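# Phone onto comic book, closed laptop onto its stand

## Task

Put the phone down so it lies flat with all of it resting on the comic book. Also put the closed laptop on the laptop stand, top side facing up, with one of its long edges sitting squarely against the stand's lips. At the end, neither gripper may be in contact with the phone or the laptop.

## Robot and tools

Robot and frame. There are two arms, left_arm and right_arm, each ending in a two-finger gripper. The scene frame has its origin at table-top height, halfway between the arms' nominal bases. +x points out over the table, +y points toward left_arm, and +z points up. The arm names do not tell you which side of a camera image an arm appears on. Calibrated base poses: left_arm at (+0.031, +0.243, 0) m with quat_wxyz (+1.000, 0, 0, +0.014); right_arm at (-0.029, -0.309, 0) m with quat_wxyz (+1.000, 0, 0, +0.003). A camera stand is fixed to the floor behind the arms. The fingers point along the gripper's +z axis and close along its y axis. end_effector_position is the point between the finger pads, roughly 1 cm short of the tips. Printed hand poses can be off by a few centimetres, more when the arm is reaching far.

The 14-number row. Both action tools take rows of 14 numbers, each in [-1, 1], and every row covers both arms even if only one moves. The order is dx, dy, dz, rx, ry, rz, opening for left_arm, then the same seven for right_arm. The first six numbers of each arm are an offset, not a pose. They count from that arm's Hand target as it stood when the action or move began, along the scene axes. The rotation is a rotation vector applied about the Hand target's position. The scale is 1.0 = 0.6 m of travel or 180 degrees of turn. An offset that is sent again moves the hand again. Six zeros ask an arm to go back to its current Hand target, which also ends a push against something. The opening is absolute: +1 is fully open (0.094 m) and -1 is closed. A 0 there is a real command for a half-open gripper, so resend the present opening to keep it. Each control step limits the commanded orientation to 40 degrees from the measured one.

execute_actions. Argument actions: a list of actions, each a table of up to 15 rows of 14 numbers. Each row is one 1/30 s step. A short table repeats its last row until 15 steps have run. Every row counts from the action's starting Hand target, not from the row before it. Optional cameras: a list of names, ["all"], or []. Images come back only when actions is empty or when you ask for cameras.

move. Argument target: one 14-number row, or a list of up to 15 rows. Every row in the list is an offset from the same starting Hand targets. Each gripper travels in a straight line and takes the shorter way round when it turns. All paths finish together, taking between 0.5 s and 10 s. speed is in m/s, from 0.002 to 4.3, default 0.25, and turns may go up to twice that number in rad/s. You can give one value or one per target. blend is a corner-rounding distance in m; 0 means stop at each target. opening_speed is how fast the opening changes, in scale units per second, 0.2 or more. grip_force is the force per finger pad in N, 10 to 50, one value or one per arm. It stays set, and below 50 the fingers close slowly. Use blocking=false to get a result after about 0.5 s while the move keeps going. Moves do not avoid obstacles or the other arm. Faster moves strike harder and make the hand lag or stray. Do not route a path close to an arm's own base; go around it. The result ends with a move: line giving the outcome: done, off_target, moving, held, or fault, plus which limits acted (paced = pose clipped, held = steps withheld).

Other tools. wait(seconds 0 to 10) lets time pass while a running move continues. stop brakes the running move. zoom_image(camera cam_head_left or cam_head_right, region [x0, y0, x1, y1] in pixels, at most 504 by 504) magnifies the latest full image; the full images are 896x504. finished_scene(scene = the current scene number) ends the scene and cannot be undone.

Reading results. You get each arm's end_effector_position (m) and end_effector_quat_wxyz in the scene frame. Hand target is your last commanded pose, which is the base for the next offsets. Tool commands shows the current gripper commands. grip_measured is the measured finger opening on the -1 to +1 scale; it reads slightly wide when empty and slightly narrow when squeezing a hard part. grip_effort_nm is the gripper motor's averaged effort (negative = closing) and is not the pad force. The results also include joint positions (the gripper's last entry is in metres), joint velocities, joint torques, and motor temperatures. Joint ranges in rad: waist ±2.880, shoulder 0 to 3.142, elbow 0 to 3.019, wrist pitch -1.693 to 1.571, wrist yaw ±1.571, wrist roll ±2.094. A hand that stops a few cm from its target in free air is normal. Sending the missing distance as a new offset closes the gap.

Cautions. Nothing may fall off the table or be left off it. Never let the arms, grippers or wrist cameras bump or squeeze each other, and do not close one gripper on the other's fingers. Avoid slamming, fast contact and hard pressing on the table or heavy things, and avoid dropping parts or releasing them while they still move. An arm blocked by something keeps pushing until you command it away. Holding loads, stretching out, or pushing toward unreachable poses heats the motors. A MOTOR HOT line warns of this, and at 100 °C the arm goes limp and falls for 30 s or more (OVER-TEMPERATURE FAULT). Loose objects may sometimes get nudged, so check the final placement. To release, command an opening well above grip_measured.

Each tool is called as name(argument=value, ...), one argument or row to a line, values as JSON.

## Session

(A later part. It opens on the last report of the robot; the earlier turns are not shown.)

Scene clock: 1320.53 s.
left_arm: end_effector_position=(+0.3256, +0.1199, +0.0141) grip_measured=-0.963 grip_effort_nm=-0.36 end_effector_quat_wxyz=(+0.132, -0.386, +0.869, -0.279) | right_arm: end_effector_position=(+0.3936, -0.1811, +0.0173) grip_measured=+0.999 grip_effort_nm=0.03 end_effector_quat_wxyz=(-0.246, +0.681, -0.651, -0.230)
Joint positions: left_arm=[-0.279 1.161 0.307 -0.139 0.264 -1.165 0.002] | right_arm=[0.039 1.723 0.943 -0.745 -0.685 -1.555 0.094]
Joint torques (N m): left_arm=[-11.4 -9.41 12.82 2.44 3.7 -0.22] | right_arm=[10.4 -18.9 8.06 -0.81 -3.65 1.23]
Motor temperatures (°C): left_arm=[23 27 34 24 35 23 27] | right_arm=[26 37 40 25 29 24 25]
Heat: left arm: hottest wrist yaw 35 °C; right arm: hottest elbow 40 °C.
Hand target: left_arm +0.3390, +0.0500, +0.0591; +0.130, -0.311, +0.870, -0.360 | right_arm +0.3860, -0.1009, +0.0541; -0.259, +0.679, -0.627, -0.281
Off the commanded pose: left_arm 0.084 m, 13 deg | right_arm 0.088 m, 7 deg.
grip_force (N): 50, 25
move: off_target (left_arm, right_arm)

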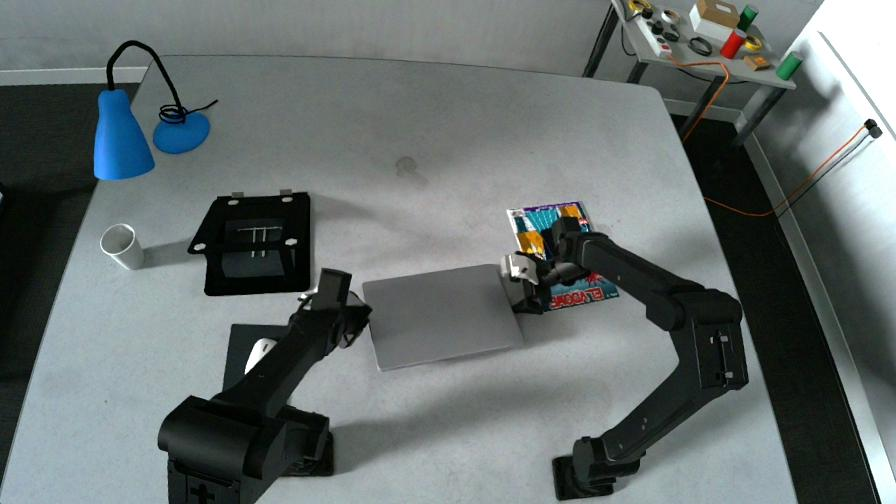

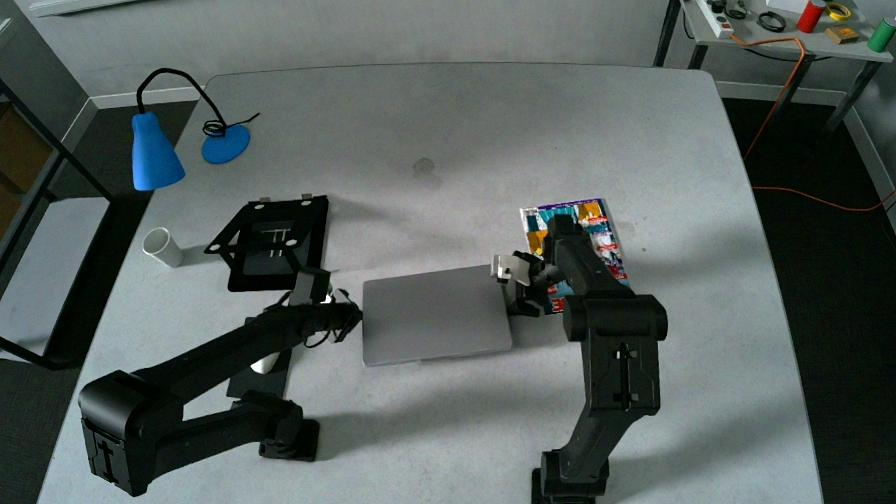

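move(
  target=[0.058,0,0.05,0,0,0,-0.97, 0,0,0.05,0,0,0,1],
  speed=0.05,
  cameras=["all"],
)

zoom_image(
  camera="cam_head_right",
  region=[310, 230, 590, 370],
)

Scene clock: 1326.87 s.
left_arm: end_effector_position=(+0.3078, +0.1196, +0.0137) grip_measured=-0.963 grip_effort_nm=-0.35 end_effector_quat_wxyz=(+0.093, -0.381, +0.882, -0.261) | right_arm: end_effector_position=(+0.3804, -0.1802, +0.0359) grip_measured=+0.999 grip_effort_nm=0.03 end_effector_quat_wxyz=(-0.235, +0.685, -0.647, -0.239)
Joint positions: left_arm=[-0.279 1.131 0.325 -0.277 0.292 -1.139 0.002] | right_arm=[0.042 1.675 0.943 -0.83 -0.684 -1.576 0.094]
Joint torques (N m): left_arm=[-7.41 -9.05 21.56 2.21 3.74 -0.04] | right_arm=[10.17 -18.96 10.22 -0.83 -3.84 1.34]
Motor temperatures (°C): left_arm=[23 27 35 24 41 23 27] | right_arm=[27 37 40 25 37 24 25]
Heat: left arm: hottest wrist yaw 41 °C; right arm: hottest elbow 40 °C.
Hand target: left_arm +0.3738, +0.0500, +0.0890; +0.130, -0.311, +0.870, -0.360 | right_arm +0.3861, -0.1010, +0.0842; -0.260, +0.679, -0.627, -0.280
Off the commanded pose: left_arm 0.122 m, 15 deg | right_arm 0.093 m, 6 deg.
grip_force (N): 50, 25
move: off_target (left_arm, right_arm)

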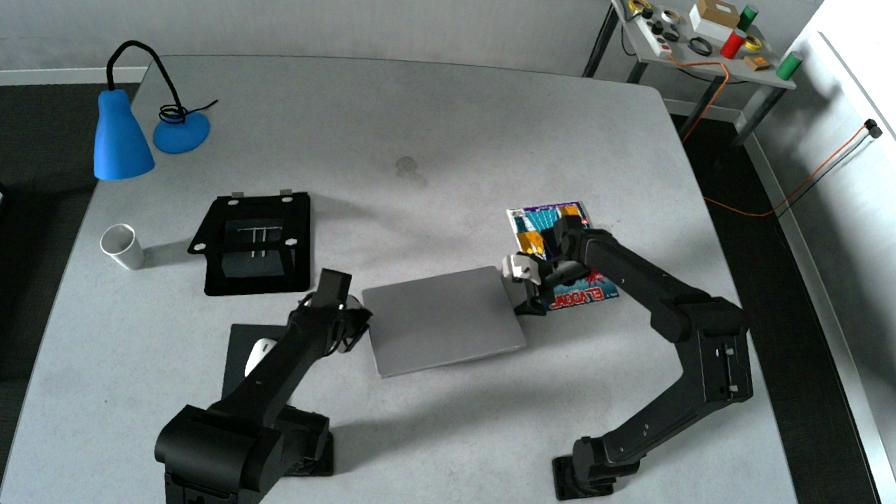

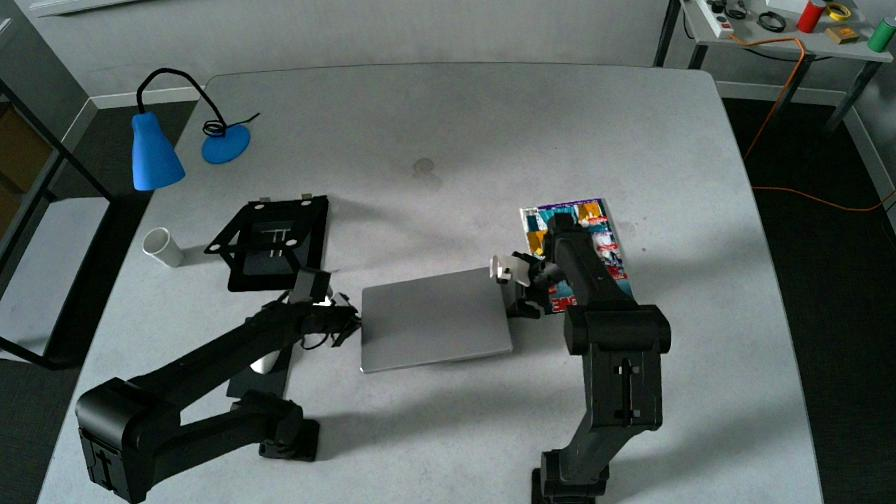

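Scaled by 1.800.

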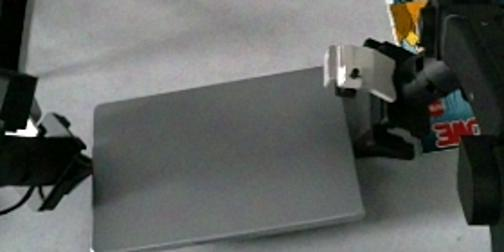

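move(
  target=[
    [-0.11,0,-0.1,0,0,0,-0.97, 0,0,-0.115,0,0,0,1],
    [-0.11,0.117,-0.11,0,0,0,-0.97, 0,-0.12,-0.12,0,0,0,1],
  ],
  speed=0.06,
  cameras=["all"],
)

zoom_image(
  camera="cam_head_right",
  region=[310, 230, 590, 370],
)

Scene clock: 1424.37 s.
left_arm: end_effector_position=(+0.2963, +0.1219, +0.0137) grip_measured=-0.963 grip_effort_nm=-0.34 end_effector_quat_wxyz=(+0.118, -0.318, +0.874, -0.348) | right_arm: end_effector_position=(+0.3862, -0.1796, +0.0159) grip_measured=+0.999 grip_effort_nm=0.03 end_effector_quat_wxyz=(-0.267, +0.687, -0.624, -0.261)
Joint positions: left_arm=[-0.172 1.103 0.21 -0.078 0.486 -0.995 0.002] | right_arm=[0.018 1.75 0.943 -0.777 -0.765 -1.648 0.094]
Joint torques (N m): left_arm=[-0.26 -5.13 9.25 1.7 0.68 0.08] | right_arm=[1.26 -13.86 6.95 -0.68 -1.07 0.3]
Motor temperatures (°C): left_arm=[23 27 54 24 71 23 27] | right_arm=[28 40 43 25 77 27 25]
Heat: left arm: hottest wrist yaw 71 °C; right arm: hottest wrist yaw 77 °C.
Hand target: left_arm +0.3078, +0.1201, +0.0231; +0.130, -0.311, +0.870, -0.360 | right_arm +0.3861, -0.1730, +0.0122; -0.260, +0.679, -0.627, -0.281
Off the commanded pose: left_arm 0.015 m, 2 deg | right_arm 0.008 m, 3 deg.
grip_force (N): 50, 25
move: off_target (left_arm, right_arm)

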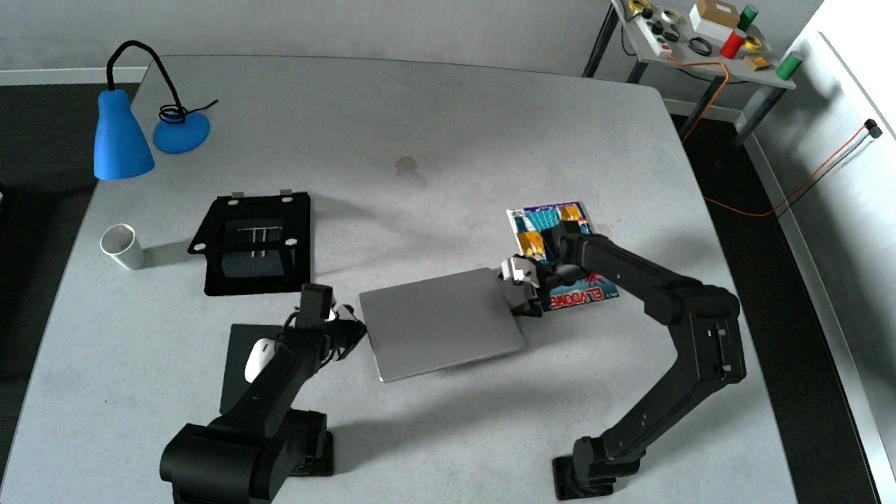

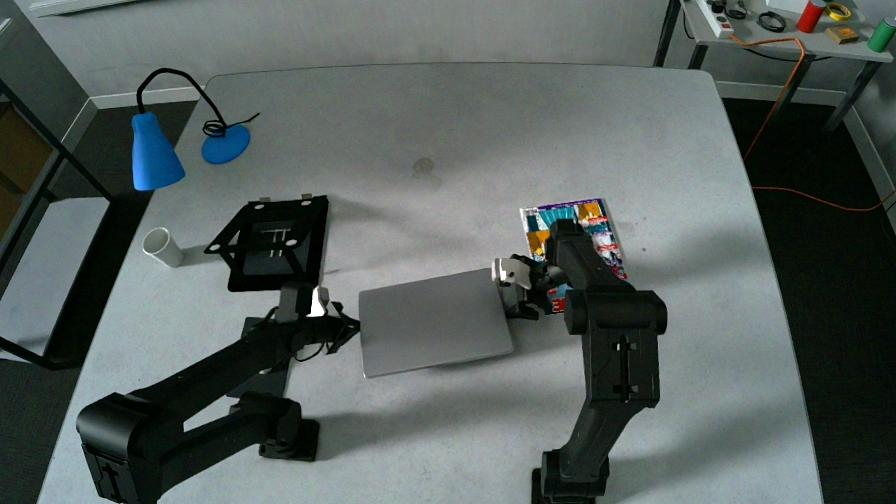

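Scaled by 1.800.

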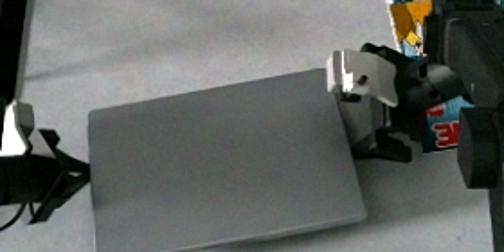

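move(
  target=[
    [0,0.083,0.0115,0,0,0,-0.97, 0,-0.0867,0.013,0,0,0,1],
    [0.187,0,0.295,0.2395,0.0862,-0.2072,-0.97, -0.2268,-0.0783,0.28,0,0,-0.525,1],
    [0.587,-0.25,0.195,0.2395,0.0862,-0.2072,1, -0.3935,0.205,0.18,0,0,-0.525,1],
  ],
  speed=[0.15, 0.3, 0.3],
  blend=[0.01, 0.04, 0],
  cameras=["all"],
)

Scene clock: 1581.27 s.
left_arm: end_effector_position=(+0.6466, -0.0168, +0.1230) grip_measured=+0.997 grip_effort_nm=0.13 end_effector_quat_wxyz=(-0.021, -0.001, +1.000, +0.007) | right_arm: end_effector_position=(+0.1474, -0.0718, +0.1038) grip_measured=+0.999 grip_effort_nm=0.02 end_effector_quat_wxyz=(+0.378, -0.005, +0.926, -0.016)
Joint positions: left_arm=[-0.426 2.195 2.123 -1.543 0.004 -0.399 0.094] | right_arm=[1.346 1.094 0.551 -0.852 0.76 1.27 0.094]
Joint torques (N m): left_arm=[-2.37 -24.35 16.92 -0.17 -0.13 -0.05] | right_arm=[1.26 -5.13 11.47 0.02 0.55 0.23]
Motor temperatures (°C): left_arm=[22 27 38 24 41 23 27] | right_arm=[26 37 40 25 42 24 25]
Heat: left arm: hottest wrist yaw 41 °C; right arm: hottest wrist yaw 42 °C.
Hand target: left_arm +0.6601, -0.0299, +0.1402; +0.000, +0.000, +1.000, +0.000 | right_arm +0.1498, -0.0499, +0.1201; +0.382, +0.000, +0.924, +0.000
Off the commanded pose: left_arm 0.025 m, 3 deg | right_arm 0.027 m, 2 deg.
grip_force (N): 50, 25
move: off_target (left_arm, right_arm); target 3's new opening was sent with left_arm's hand 0.025 m and 3 deg from that target

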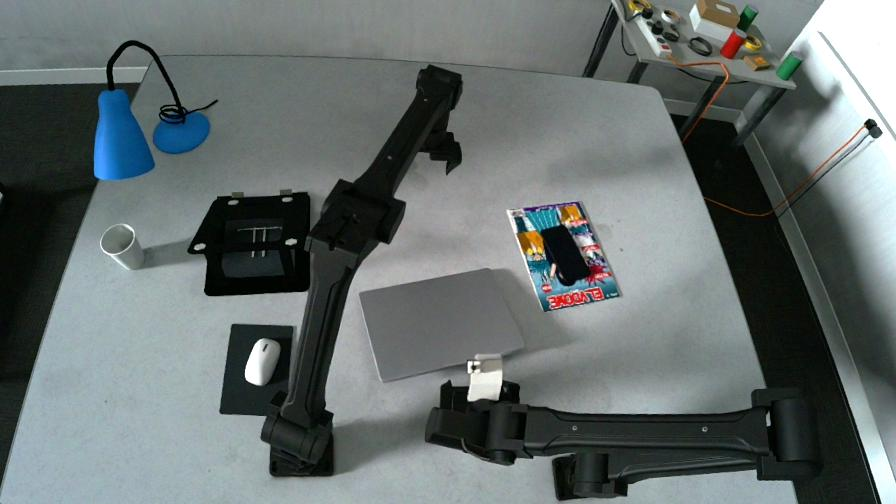

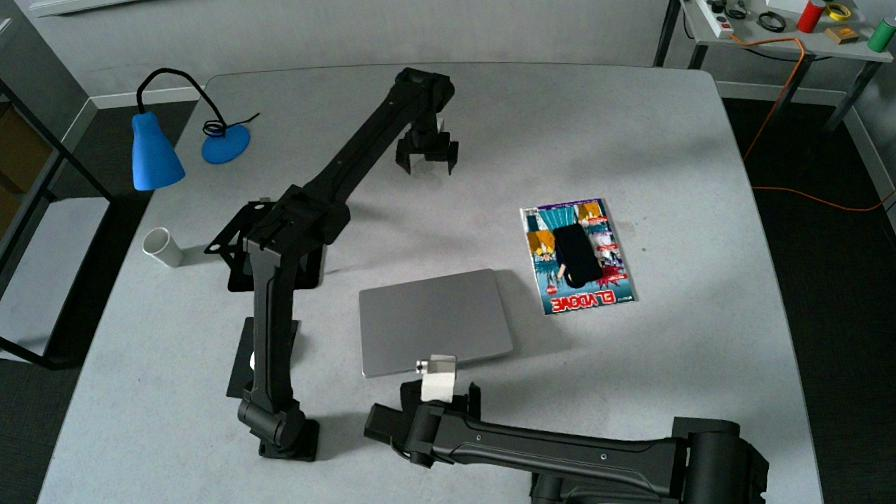

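move(
  target=[
    [0,-0.1335,-0.08,0,0,0,1, 0,0,-0.1,0,0,0,1],
    [0,-0.1335,-0.2003,0,0,0,1, 0,0,-0.18,0,0,0,1],
  ],
  speed=[0.2,0.12],
  blend=[0.02,0],
  cameras=[],
)

Scene clock: 1589.23 s.
left_arm: end_effector_position=(+0.6542, -0.1117, +0.0263) grip_measured=+0.998 grip_effort_nm=0.13 end_effector_quat_wxyz=(-0.004, +0.007, +1.000, +0.000) | right_arm: end_effector_position=(+0.1528, -0.0468, +0.0193) grip_measured=+0.999 grip_effort_nm=0.02 end_effector_quat_wxyz=(+0.383, +0.005, +0.924, +0.005)
Joint positions: left_arm=[-0.544 2.381 2.202 -1.398 0.004 -0.501 0.094] | right_arm=[1.347 1.379 0.473 -0.444 0.76 1.275 0.094]
Joint torques (N m): left_arm=[-0.97 -25.88 10.69 0.79 -0.14 -0.09] | right_arm=[1.03 -7.36 4.62 0.66 0.55 0.16]
Heat: left arm: hottest wrist yaw 40 °C; right arm: hottest wrist yaw 41 °C.
Hand target: left_arm +0.6599, -0.1099, +0.0199; +0.000, +0.000, +1.000, +0.000 | right_arm +0.1499, -0.0499, +0.0121; +0.382, -0.001, +0.924, +0.000
Off the commanded pose: left_arm 0.009 m, 1 deg | right_arm 0.008 m, 1 deg.
grip_force (N): 50, 25
move: done
No camera images: "cameras" was empty.

move(
  target=[
    [0,0,-0.0167,0,0,0,1, 0.1,0,-0.0067,0,0,0,1],
    [0,0,-0.0167,0,0,0,1, 0.4167,0.06,-0.0067,0,0,0,1],
  ],
  speed=0.1,
  blend=[0.02,0],
  cameras=["all"],
)

Scene clock: 1596.33 s.
left_arm: end_effector_position=(+0.6580, -0.1137, +0.0218) grip_measured=+0.998 grip_effort_nm=0.13 end_effector_quat_wxyz=(+0.002, +0.007, +1.000, -0.003) | right_arm: end_effector_position=(+0.3748, -0.0189, +0.0145) grip_measured=+0.999 grip_effort_nm=0.02 end_effector_quat_wxyz=(+0.378, -0.003, +0.926, +0.007)
Joint positions: left_arm=[-0.544 2.388 2.202 -1.378 0.003 -0.501 0.094] | right_arm=[0.792 1.667 0.758 -0.051 0.513 0.627 0.094]
Joint torques (N m): left_arm=[-0.91 -25.35 9.84 0.84 -0.18 -0.06] | right_arm=[-1.49 -10.17 9.68 1.51 0.32 -0.09]
Heat: left arm: hottest wrist yaw 40 °C; right arm: hottest elbow 40 °C.
Hand target: left_arm +0.6599, -0.1099, +0.0098; +0.000, +0.000, +1.000, +0.000 | right_arm +0.3999, -0.0141, +0.0081; +0.382, +0.000, +0.924, +0.000
Off the commanded pose: left_arm 0.013 m, 1 deg | right_arm 0.026 m, 1 deg.
grip_force (N): 50, 25
move: off_target (left_arm, right_arm)

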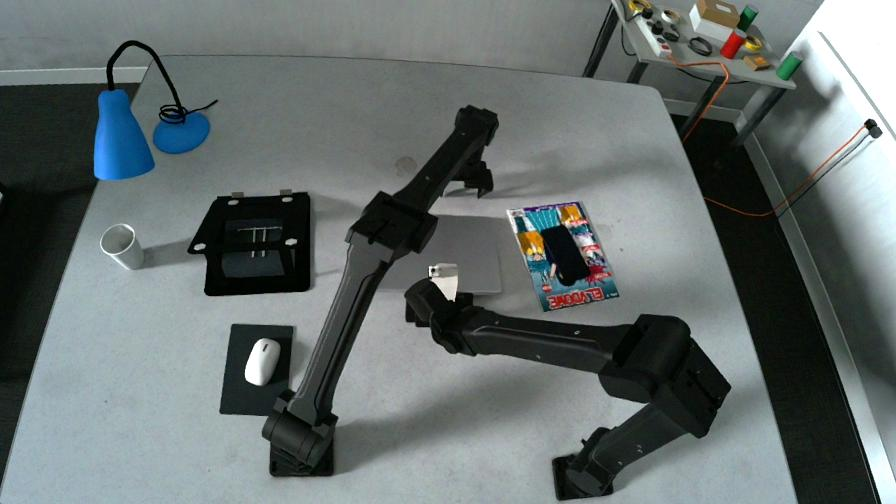

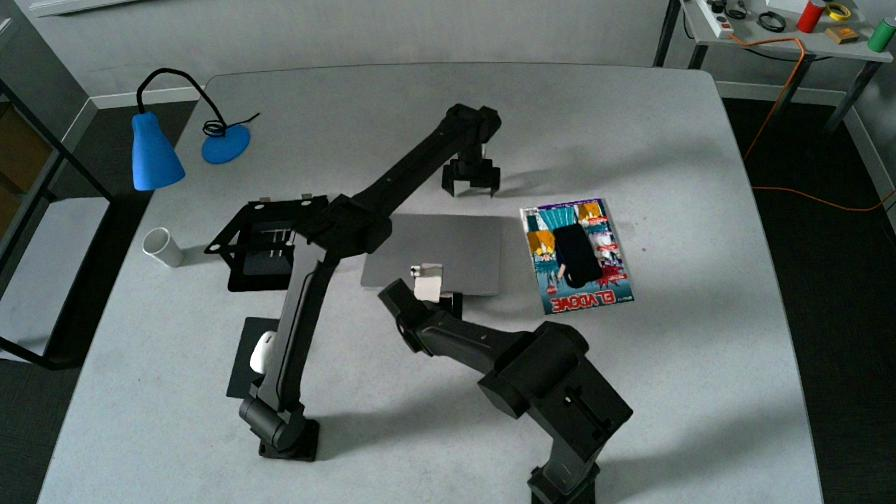

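move(
  target=[
    [0,0,-0.005,0,0,0,1, -0.0748,0,0,0,0,0,1],
    [-0.03,0.01,-0.01,0,0,0,1, -0.0748,-0.1448,0,0,0,0,1],
    [-0.0583,0.01,-0.01,0,0,0,1, 0.0,-0.1448,-0.002,0,0,0,1],
  ],
  speed=[0.15,0.2,0.08],
  blend=[0.01,0.01,0],
  cameras=["all"],
)

zoom_image(
  camera="cam_head_right",
  region=[350, 130, 570, 330],
)

Scene clock: 1606.93 s.
left_arm: end_effector_position=(+0.6370, -0.1014, +0.0161) grip_measured=+0.998 grip_effort_nm=0.13 end_effector_quat_wxyz=(+0.011, +0.002, +1.000, -0.006) | right_arm: end_effector_position=(+0.3770, -0.0991, +0.0140) grip_measured=+0.999 grip_effort_nm=0.02 end_effector_quat_wxyz=(+0.382, -0.007, +0.924, +0.009)
Joint positions: left_arm=[-0.544 2.295 2.017 -1.267 -0.001 -0.512 0.094] | right_arm=[0.626 1.564 0.594 0.087 0.409 0.467 0.094]
Joint torques (N m): left_arm=[-2.84 -25.41 7.42 0.47 0 -0.12] | right_arm=[-1.67 -8 8.98 1.46 0.29 0]
Heat: left arm: hottest elbow 39 °C; right arm: hottest elbow 40 °C.
Hand target: left_arm +0.6250, -0.1038, +0.0039; +0.000, +0.000, +1.000, +0.000 | right_arm +0.4000, -0.1009, +0.0070; +0.382, +0.000, +0.924, +0.000
Off the commanded pose: left_arm 0.017 m, 1 deg | right_arm 0.024 m, 1 deg.
grip_force (N): 50, 25
move: off_target (left_arm, right_arm)

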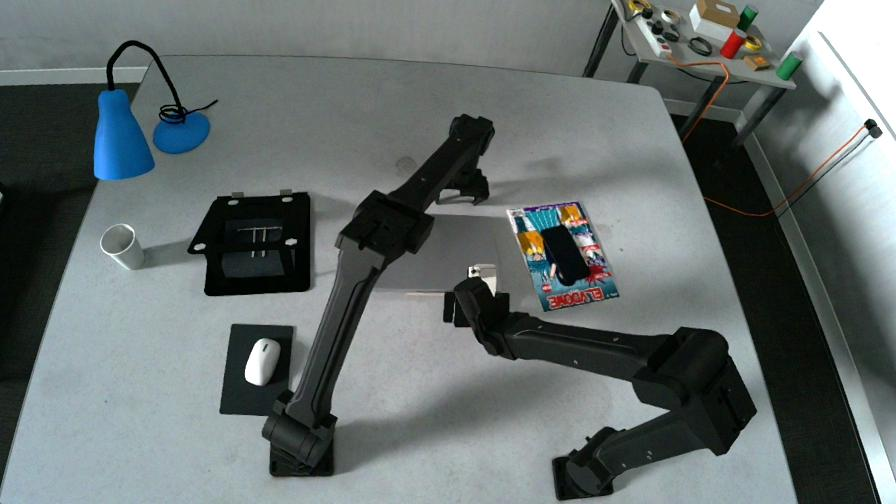

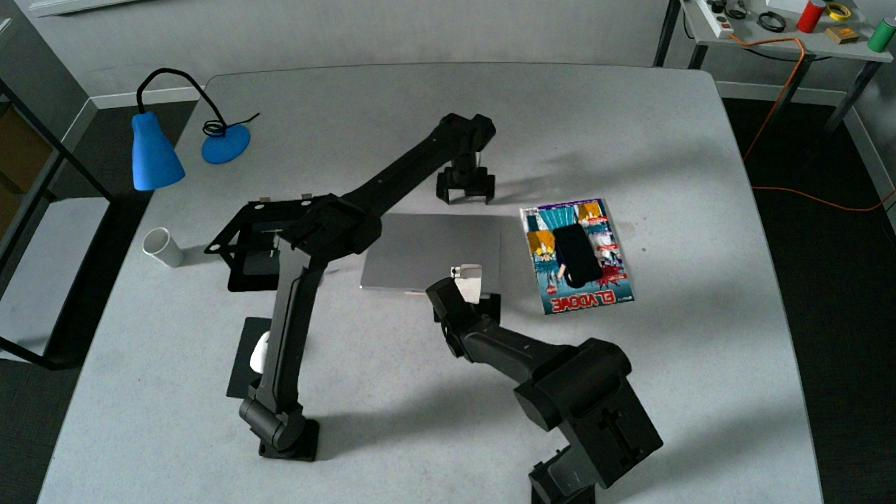

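Scaled by 2.291.

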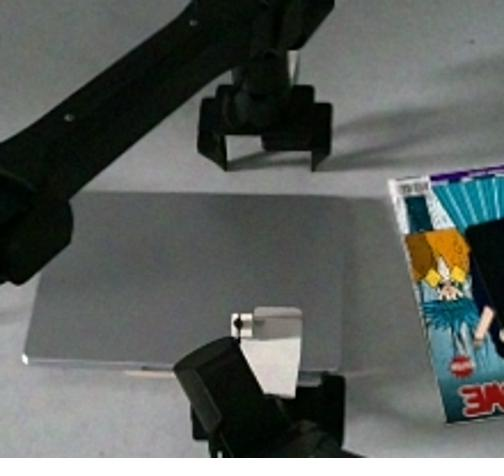

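move(
  target=[-0.0367,0,-0.003,0,0,0,1, 0.05,0,0,0,0,0,1],
  speed=0.05,
  cameras=[],
)

Scene clock: 1611.30 s.
left_arm: end_effector_position=(+0.6224, -0.0970, +0.0158) grip_measured=+0.998 grip_effort_nm=0.13 end_effector_quat_wxyz=(+0.018, -0.007, +1.000, -0.007) | right_arm: end_effector_position=(+0.3993, -0.0985, +0.0147) grip_measured=+0.999 grip_effort_nm=0.02 end_effector_quat_wxyz=(+0.380, -0.015, +0.925, +0.011)
Joint positions: left_arm=[-0.55 2.243 1.92 -1.211 -0.005 -0.535 0.094] | right_arm=[0.587 1.599 0.642 0.087 0.375 0.421 0.094]
Joint torques (N m): left_arm=[-3.66 -25.29 7.15 0.31 0.13 -0.09] | right_arm=[-1.9 -7.71 10.32 1.36 0.49 0.1]
Heat: left arm: hottest elbow 39 °C; right arm: hottest elbow 41 °C.
Hand target: left_arm +0.6030, -0.1038, +0.0019; +0.000, +0.000, +1.000, +0.000 | right_arm +0.4300, -0.1009, +0.0070; +0.382, +0.000, +0.924, +0.000
Off the commanded pose: left_arm 0.025 m, 2 deg | right_arm 0.032 m, 2 deg.
grip_force (N): 50, 25
move: off_target (left_arm, right_arm)
No camera images: "cameras" was empty.

move(
  target=[0,0,0,0,0,0,1, 0.0667,0,0,0,0,0,1],
  speed=0.06,
  cameras=[],
)

Scene clock: 1615.53 s.
left_arm: end_effector_position=(+0.6351, -0.0936, +0.0166) grip_measured=+0.998 grip_effort_nm=0.13 end_effector_quat_wxyz=(+0.038, -0.012, +0.999, -0.010) | right_arm: end_effector_position=(+0.4158, -0.0976, +0.0151) grip_measured=+0.999 grip_effort_nm=0.02 end_effector_quat_wxyz=(+0.374, -0.022, +0.927, +0.015)
Joint positions: left_arm=[-0.541 2.242 1.92 -1.173 -0.02 -0.536 0.094] | right_arm=[0.558 1.623 0.685 0.069 0.339 0.39 0.094]
Joint torques (N m): left_arm=[-3.31 -25.41 7.38 -1.14 0.73 -0.02] | right_arm=[-3.43 -5.95 13.41 1.26 0.61 0]
Heat: left arm: hottest wrist yaw 39 °C; right arm: hottest elbow 42 °C.
Hand target: left_arm +0.6030, -0.1038, +0.0022; +0.000, +0.000, +1.000, +0.000 | right_arm +0.4699, -0.1010, +0.0069; +0.382, +0.000, +0.924, +0.000
Off the commanded pose: left_arm 0.037 m, 5 deg | right_arm 0.055 m, 3 deg.
grip_force (N): 50, 25
move: off_target (left_arm, right_arm)
No camera images: "cameras" was empty.

move(
  target=[-0.02,0,0,0,0,0,1, 0.04,0,0.0667,0,0.02,0,1],
  speed=0.06,
  cameras=["cam_head_right"],
)

zoom_image(
  camera="cam_head_right",
  region=[350, 130, 570, 330],
)

Scene clock: 1622.10 s.
left_arm: end_effector_position=(+0.6367, -0.0919, +0.0217) grip_measured=+0.998 grip_effort_nm=0.13 end_effector_quat_wxyz=(+0.050, -0.015, +0.999, -0.014) | right_arm: end_effector_position=(+0.4198, -0.0977, +0.0187) grip_measured=+0.999 grip_effort_nm=0.02 end_effector_quat_wxyz=(+0.303, -0.029, +0.953, +0.006)
Joint positions: left_arm=[-0.539 2.223 1.898 -1.146 -0.026 -0.54 0.094] | right_arm=[0.531 1.619 0.789 -0.181 0.273 0.397 0.094]
Joint torques (N m): left_arm=[-4.6 -24.41 5.08 -1.42 0.85 -0.11] | right_arm=[-3.84 -11.28 15.04 1.94 1.44 -0.11]
Motor temperatures (°C): left_arm=[22 32 38 24 39 23 27] | right_arm=[26 35 43 25 38 24 25]
Heat: left arm: hottest wrist yaw 39 °C; right arm: hottest elbow 43 °C.
Hand target: left_arm +0.5909, -0.1040, +0.0020; +0.000, +0.000, +1.000, +0.000 | right_arm +0.4940, -0.1009, +0.0470; +0.353, +0.000, +0.936, +0.000
Off the commanded pose: left_arm 0.051 m, 6 deg | right_arm 0.079 m, 7 deg.
grip_force (N): 50, 25
move: off_target (left_arm, right_arm)
Images, in order (width x height): cam_head_right 896x504.

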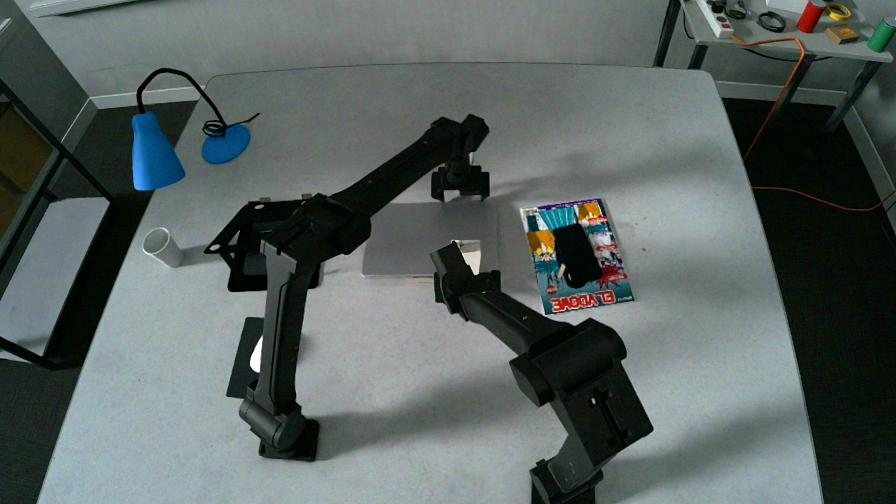

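Scaled by 2.291.

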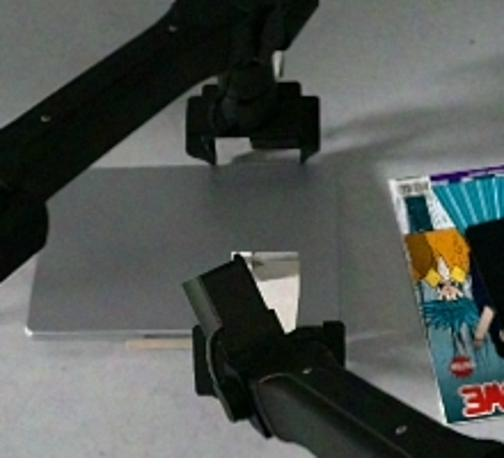

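move(
  target=[-0.02,0,0,0,0,0,1, 0.03,0,0.0833,0,0.0,0,1],
  speed=0.06,
  cameras=["cam_head_right"],
)

zoom_image(
  camera="cam_head_right",
  region=[350, 130, 570, 330],
)

Scene clock: 1627.20 s.
left_arm: end_effector_position=(+0.6322, -0.0893, +0.0293) grip_measured=+0.998 grip_effort_nm=0.13 end_effector_quat_wxyz=(+0.059, -0.012, +0.998, -0.019) | right_arm: end_effector_position=(+0.4235, -0.1120, +0.0245) grip_measured=+0.999 grip_effort_nm=0.02 end_effector_quat_wxyz=(+0.261, -0.058, +0.963, -0.029)
Joint positions: left_arm=[-0.539 2.188 1.855 -1.118 -0.026 -0.533 0.094] | right_arm=[0.502 1.619 0.853 -0.342 0.273 0.323 0.094]
Joint torques (N m): left_arm=[-5.66 -24.53 4.71 -1.57 0.73 -0.26] | right_arm=[-2.37 -17.55 16.64 2.11 1.06 0.41]
Heat: left arm: hottest wrist yaw 39 °C; right arm: hottest elbow 45 °C.
Hand target: left_arm +0.5789, -0.1039, +0.0020; +0.000, +0.000, +1.000, +0.000 | right_arm +0.5120, -0.1009, +0.0969; +0.353, +0.000, +0.936, +0.000
Off the commanded pose: left_arm 0.062 m, 7 deg | right_arm 0.115 m, 13 deg.
grip_force (N): 50, 25
move: off_target (left_arm, right_arm)
Images, in order (width x height): cam_head_right 896x504.

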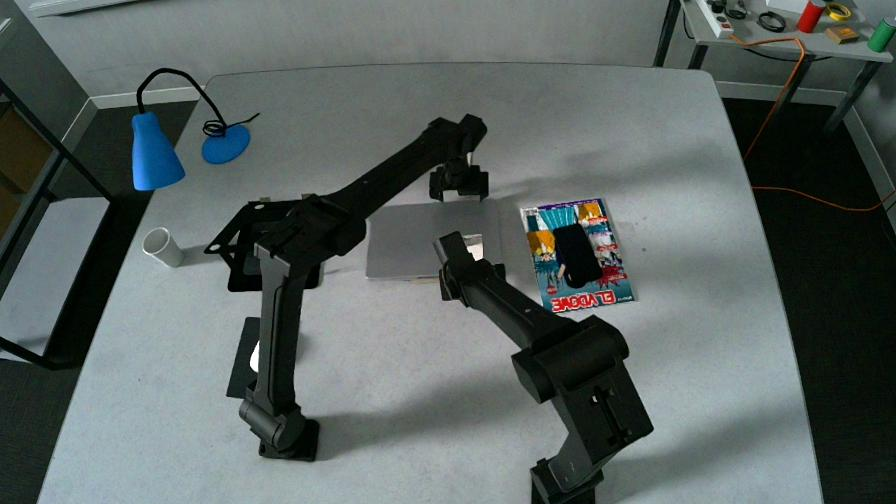

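Scaled by 2.291.

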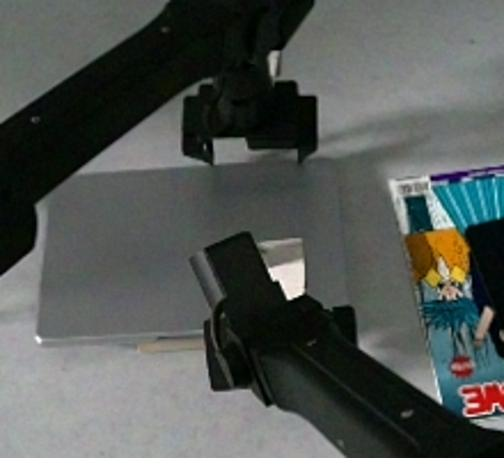

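zoom_image(
  camera="cam_head_right",
  region=[355, 190, 515, 290],
)

Scaled by 3.150.

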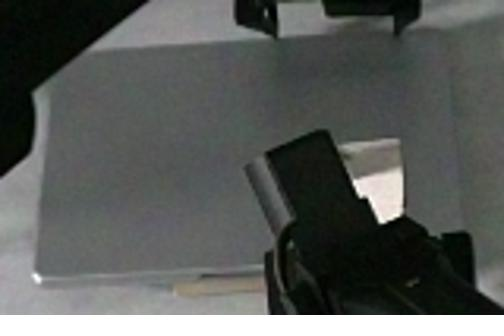

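move(
  target=[0,0,0,0,0,0,1, 0.02,0.04,0.0833,0,0.03,0,1],
  speed=0.08,
  cameras=["cam_head_right"],
)

zoom_image(
  camera="cam_head_right",
  region=[340, 170, 540, 310],
)

Scene clock: 1645.70 s.
left_arm: end_effector_position=(+0.6299, -0.0889, +0.0294) grip_measured=+0.998 grip_effort_nm=0.13 end_effector_quat_wxyz=(+0.057, -0.011, +0.998, -0.019) | right_arm: end_effector_position=(+0.4177, -0.1170, +0.0278) grip_measured=+0.999 grip_effort_nm=0.02 end_effector_quat_wxyz=(+0.238, -0.065, +0.968, -0.039)
Joint positions: left_arm=[-0.539 2.183 1.848 -1.118 -0.023 -0.531 0.094] | right_arm=[0.496 1.609 0.872 -0.42 0.266 0.312 0.094]
Joint torques (N m): left_arm=[-5.25 -23.71 5.11 -1.69 0.62 -0.31] | right_arm=[0.5 -15.44 6.95 1.35 0.43 0.24]
Motor temperatures (°C): left_arm=[23 33 37 24 38 24 27] | right_arm=[26 37 48 25 38 24 25]
Heat: left arm: hottest wrist yaw 38 °C; right arm: hottest elbow 48 °C.
Hand target: left_arm +0.5790, -0.1039, +0.0021; +0.000, +0.000, +1.000, +0.000 | right_arm +0.4227, -0.1156, +0.0309; +0.248, -0.058, +0.966, -0.037 (not the last commanded pose)
Off the commanded pose: left_arm 0.060 m, 7 deg | right_arm 0.165 m, 12 deg.
led back after a hold (left arm): the arm was led back toward your command in small steps, so it may still be short of it.
grip_force (N): 50, 25
move: held (right_arm; a check stopped the path), off_target (left_arm); limits=held
pose unreachable (left arm): on one or more control steps of this call, first in action 0 (counted from 0), this arm could not follow its commanded pose, so it was not sent that pose on those steps. It may still have moved: this result reports where it is.
cause: moving toward the commanded pose would bring a part of the arm too close to another arm (this arm's forearm (the part past joint 3) and the right arm's wrist camera, along the way the arms are being sent, or toward where that arm still pushes).
pose unreachable (right arm): on one or more control steps of this call, first in action 0 (counted from 0), this arm could not follow its commanded pose, so it was not sent that pose on those steps. It may still have moved: this result reports where it is.
cause: moving toward the commanded pose would bring a part of the arm too close to another arm (this arm's wrist camera and the left arm's forearm (the part past joint 3), along the way the arms are being sent, or toward where that arm still pushes).
Images, in order (width x height): cam_head_right 896x504.

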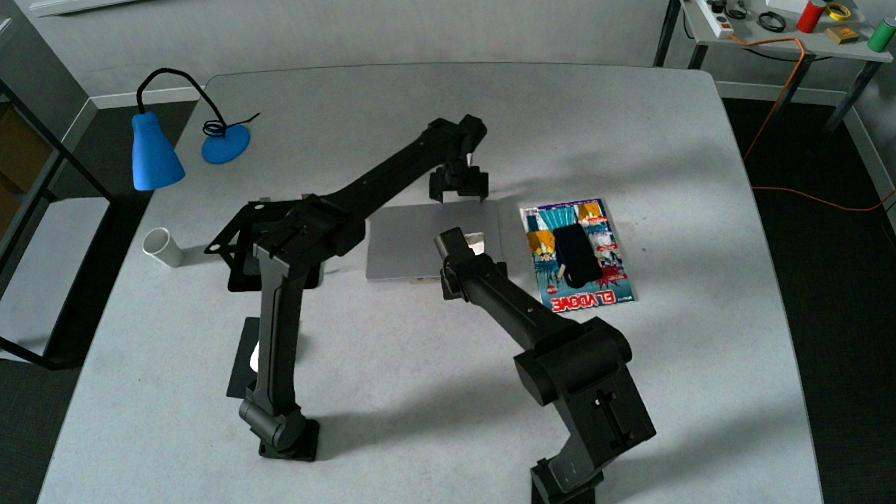

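Scaled by 2.520.

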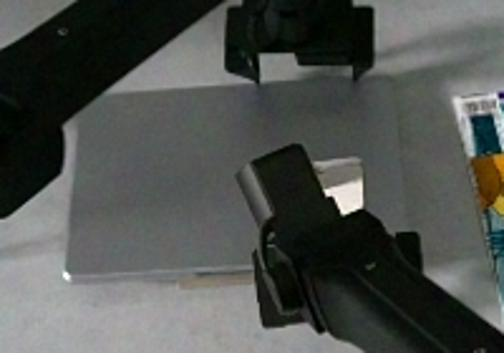

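execute_actions(
  actions=[],
)

Scene clock: 1659.83 s.
left_arm: end_effector_position=(+0.6299, -0.0889, +0.0294) grip_measured=+0.998 grip_effort_nm=0.13 end_effector_quat_wxyz=(+0.057, -0.011, +0.998, -0.019) | right_arm: end_effector_position=(+0.4177, -0.1170, +0.0278) grip_measured=+0.999 grip_effort_nm=0.02 end_effector_quat_wxyz=(+0.238, -0.065, +0.968, -0.039)
Joint positions: left_arm=[-0.539 2.183 1.848 -1.118 -0.023 -0.531 0.094] | right_arm=[0.496 1.609 0.872 -0.42 0.266 0.312 0.094]
Joint velocities: within noise
Joint torques (N m): left_arm=[-5.13 -23.88 5.41 -1.46 0.7 -0.29] | right_arm=[0.62 -15.03 6.97 1.33 0.43 0.23]
Motor temperatures (°C): left_arm=[23 32 36 24 38 24 26] | right_arm=[26 38 47 25 36 24 25]
Heat: left arm: hottest wrist yaw 38 °C; right arm: hottest elbow 47 °C.
Hand target: left_arm +0.5790, -0.1039, +0.0021; +0.000, +0.000, +1.000, +0.000 | right_arm +0.4227, -0.1156, +0.0309; +0.248, -0.058, +0.966, -0.037 (not the last commanded pose)
Tool commands: left_gripper/opening=+1.0 right_gripper/opening=+1.0
Off the commanded pose: left_arm 0.060 m, 7 deg | right_arm 0.165 m, 12 deg.
grip_force (N): 50, 25

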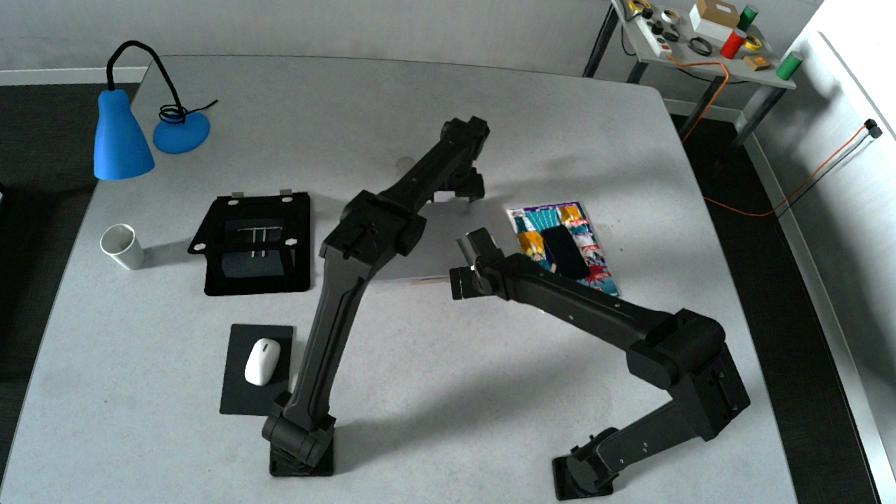

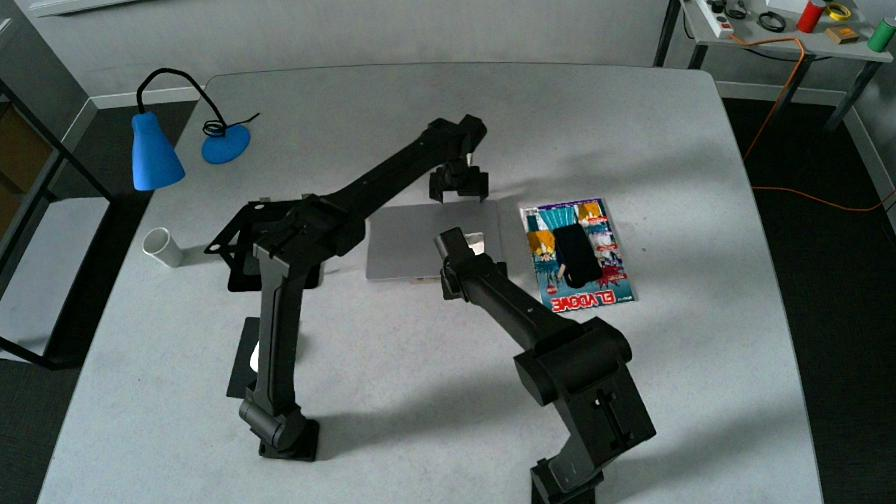

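move(
  target=[
    [0.15, 0.02, 0.05, 0, 0, 0, 1, -0.08, -0.005, 0.0, 0, 0, 0, 1],
    [0.13, 0.02, 0.42, 0, 0, 0, 1, -0.2, -0.13, 0.12, 0, 0, 0, 1],
    [-0.36, 0.42, 0.46, 0, 0, 0, 1, -0.25, -0.2, 0.2, 0, 0, 0, 1],
  ],
  speed=[0.12, 0.25, 0.3],
  blend=[0.0, 0.05, 0],
  cameras=["all"],
)

Scene clock: 2033.80 s.
left_arm: end_effector_position=(+0.3669, +0.1424, +0.2799) grip_measured=+0.998 grip_effort_nm=0.13 end_effector_quat_wxyz=(+0.007, +0.002, +1.000, -0.001) | right_arm: end_effector_position=(+0.2748, -0.2308, +0.1499) grip_measured=+0.999 grip_effort_nm=0.02 end_effector_quat_wxyz=(+0.249, -0.061, +0.966, -0.035)
Joint positions: left_arm=[-0.318 1.248 1.291 -1.601 -0.001 -0.285 0.094] | right_arm=[0.367 0.879 0.621 -0.848 0.213 0.196 0.094]
Joint torques (N m): left_arm=[-0.44 -11.16 9.7 0.17 0.01 0.1] | right_arm=[-0.38 -6.01 8.58 0.54 0.09 0.05]
Motor temperatures (°C): left_arm=[23 35 34 24 31 24 26] | right_arm=[26 38 40 25 26 23 24]
Heat: left arm: hottest shoulder 35 °C; right arm: hottest elbow 40 °C.
Hand target: left_arm +0.3630, +0.1481, +0.2780; +0.000, +0.000, +1.000, +0.000 | right_arm +0.2727, -0.2356, +0.1510; +0.248, -0.058, +0.966, -0.037
Off the commanded pose: left_arm 0.007 m, 1 deg | right_arm 0.005 m, 0 deg.
grip_force (N): 50, 25
move: done

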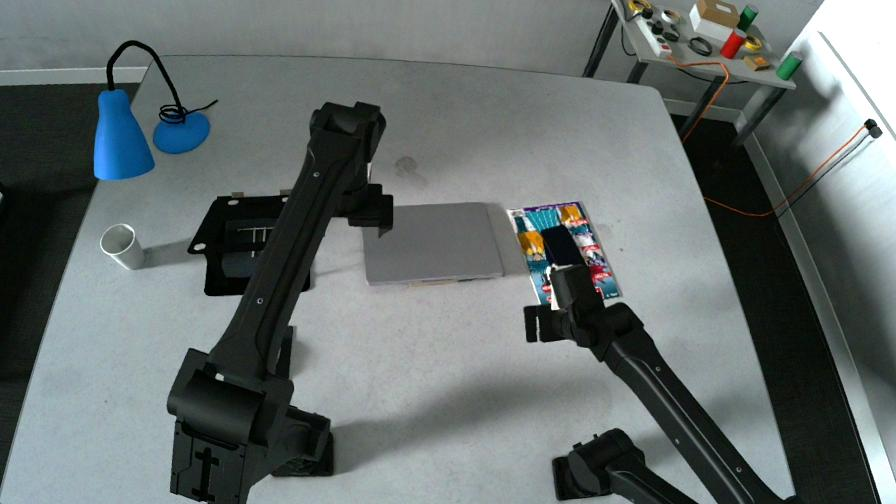

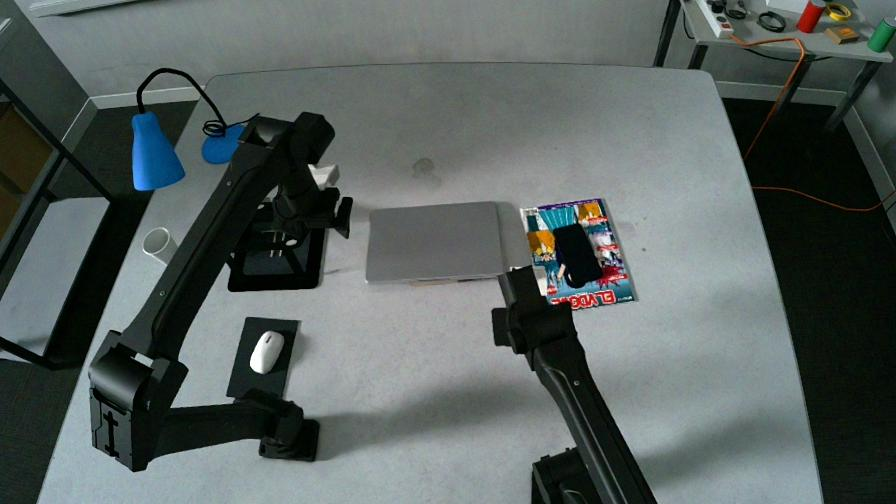

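zoom_image(
  camera="cam_head_right",
  region=[355, 190, 515, 295],
)

zoom_image(
  camera="cam_head_left",
  region=[355, 245, 515, 295],
)

Scaled by 3.150.

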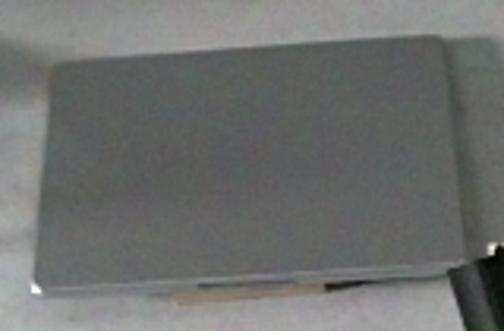

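Scaled by 3.150.

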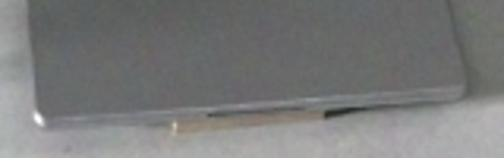

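zoom_image(
  camera="cam_head_right",
  region=[400, 265, 480, 295],
)

zoom_image(
  camera="cam_head_left",
  region=[400, 265, 480, 295],
)

Scaled by 6.300.

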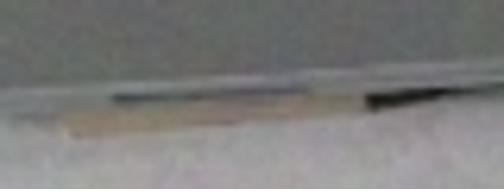

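Scaled by 6.300.

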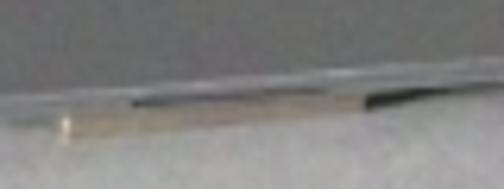

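zoom_image(
  camera="cam_head_left",
  region=[440, 262, 510, 292],
)

zoom_image(
  camera="cam_head_left",
  region=[360, 268, 430, 298],
)

zoom_image(
  camera="cam_head_right",
  region=[360, 262, 430, 292],
)

Scaled by 7.200.

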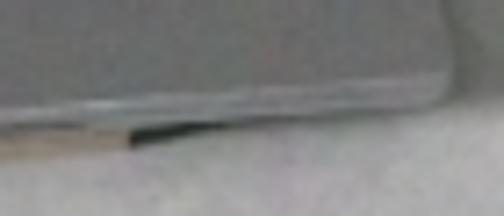

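Scaled by 7.200.

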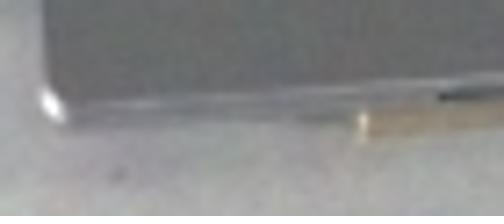

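Scaled by 7.200.

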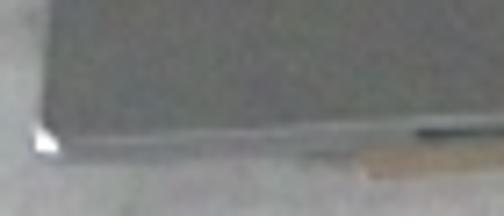

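move(
  target=[
    [0, 0, 0, 0, 0, 0, 1, 0.0955, 0.1427, -0.0517, 0.4068, -0.1579, -0.3694, 1],
    [0, 0, 0, 0, 0, 0, 1, 0.2, 0.1843, -0.15, 0.4068, -0.1579, -0.3694, 1],
  ],
  speed=[0.3, 0.15],
  blend=[0.02, 0],
  grip_force=[50, 50],
  cameras=["all"],
)

Scene clock: 2118.87 s.
left_arm: end_effector_position=(+0.3669, +0.1424, +0.2799) grip_measured=+0.998 grip_effort_nm=0.12 end_effector_quat_wxyz=(+0.007, +0.003, +1.000, -0.001) | right_arm: end_effector_position=(+0.3747, -0.1311, +0.0525) grip_measured=+1.000 grip_effort_nm=0.01 end_effector_quat_wxyz=(+0.372, +0.598, +0.609, +0.365)
Joint positions: left_arm=[-0.318 1.248 1.291 -1.601 -0.001 -0.284 0.094] | right_arm=[0.618 1.52 0.419 0.536 0.546 1.87 0.094]
Joint torques (N m): left_arm=[-1.38 -10.87 9.61 0.13 -0.03 0.05] | right_arm=[-0.32 -9.05 7.68 1.92 0.15 0]
Motor temperatures (°C): left_arm=[23 30 37 24 29 24 26] | right_arm=[26 35 44 25 25 23 24]
Heat: left arm: hottest elbow 37 °C; right arm: hottest elbow 44 °C.
Hand target: left_arm +0.3630, +0.1481, +0.2780; +0.000, +0.000, +1.000, +0.000 | right_arm +0.3927, -0.1250, +0.0609; +0.377, +0.598, +0.598, +0.377
Off the commanded pose: left_arm 0.007 m, 1 deg | right_arm 0.021 m, 2 deg.
move: off_target (right_arm)

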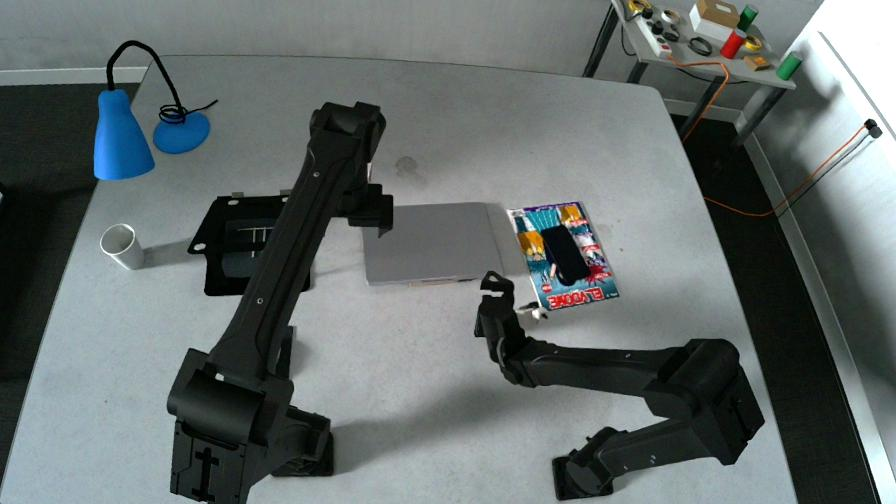

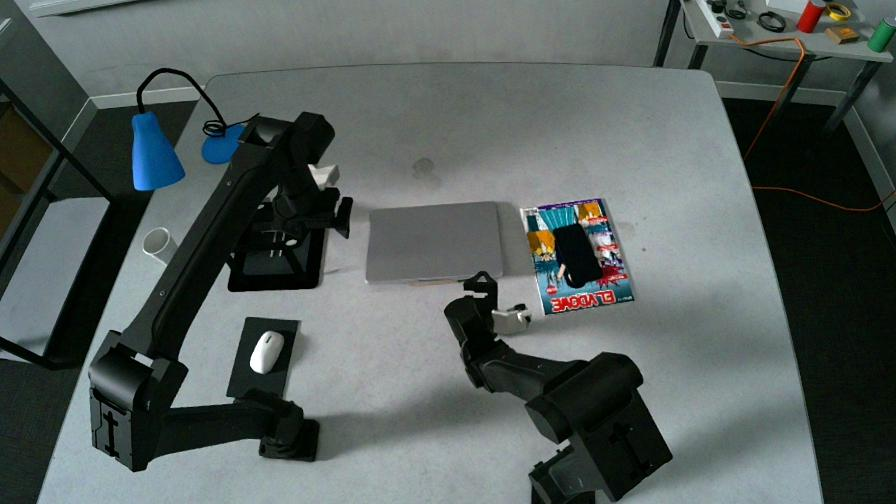

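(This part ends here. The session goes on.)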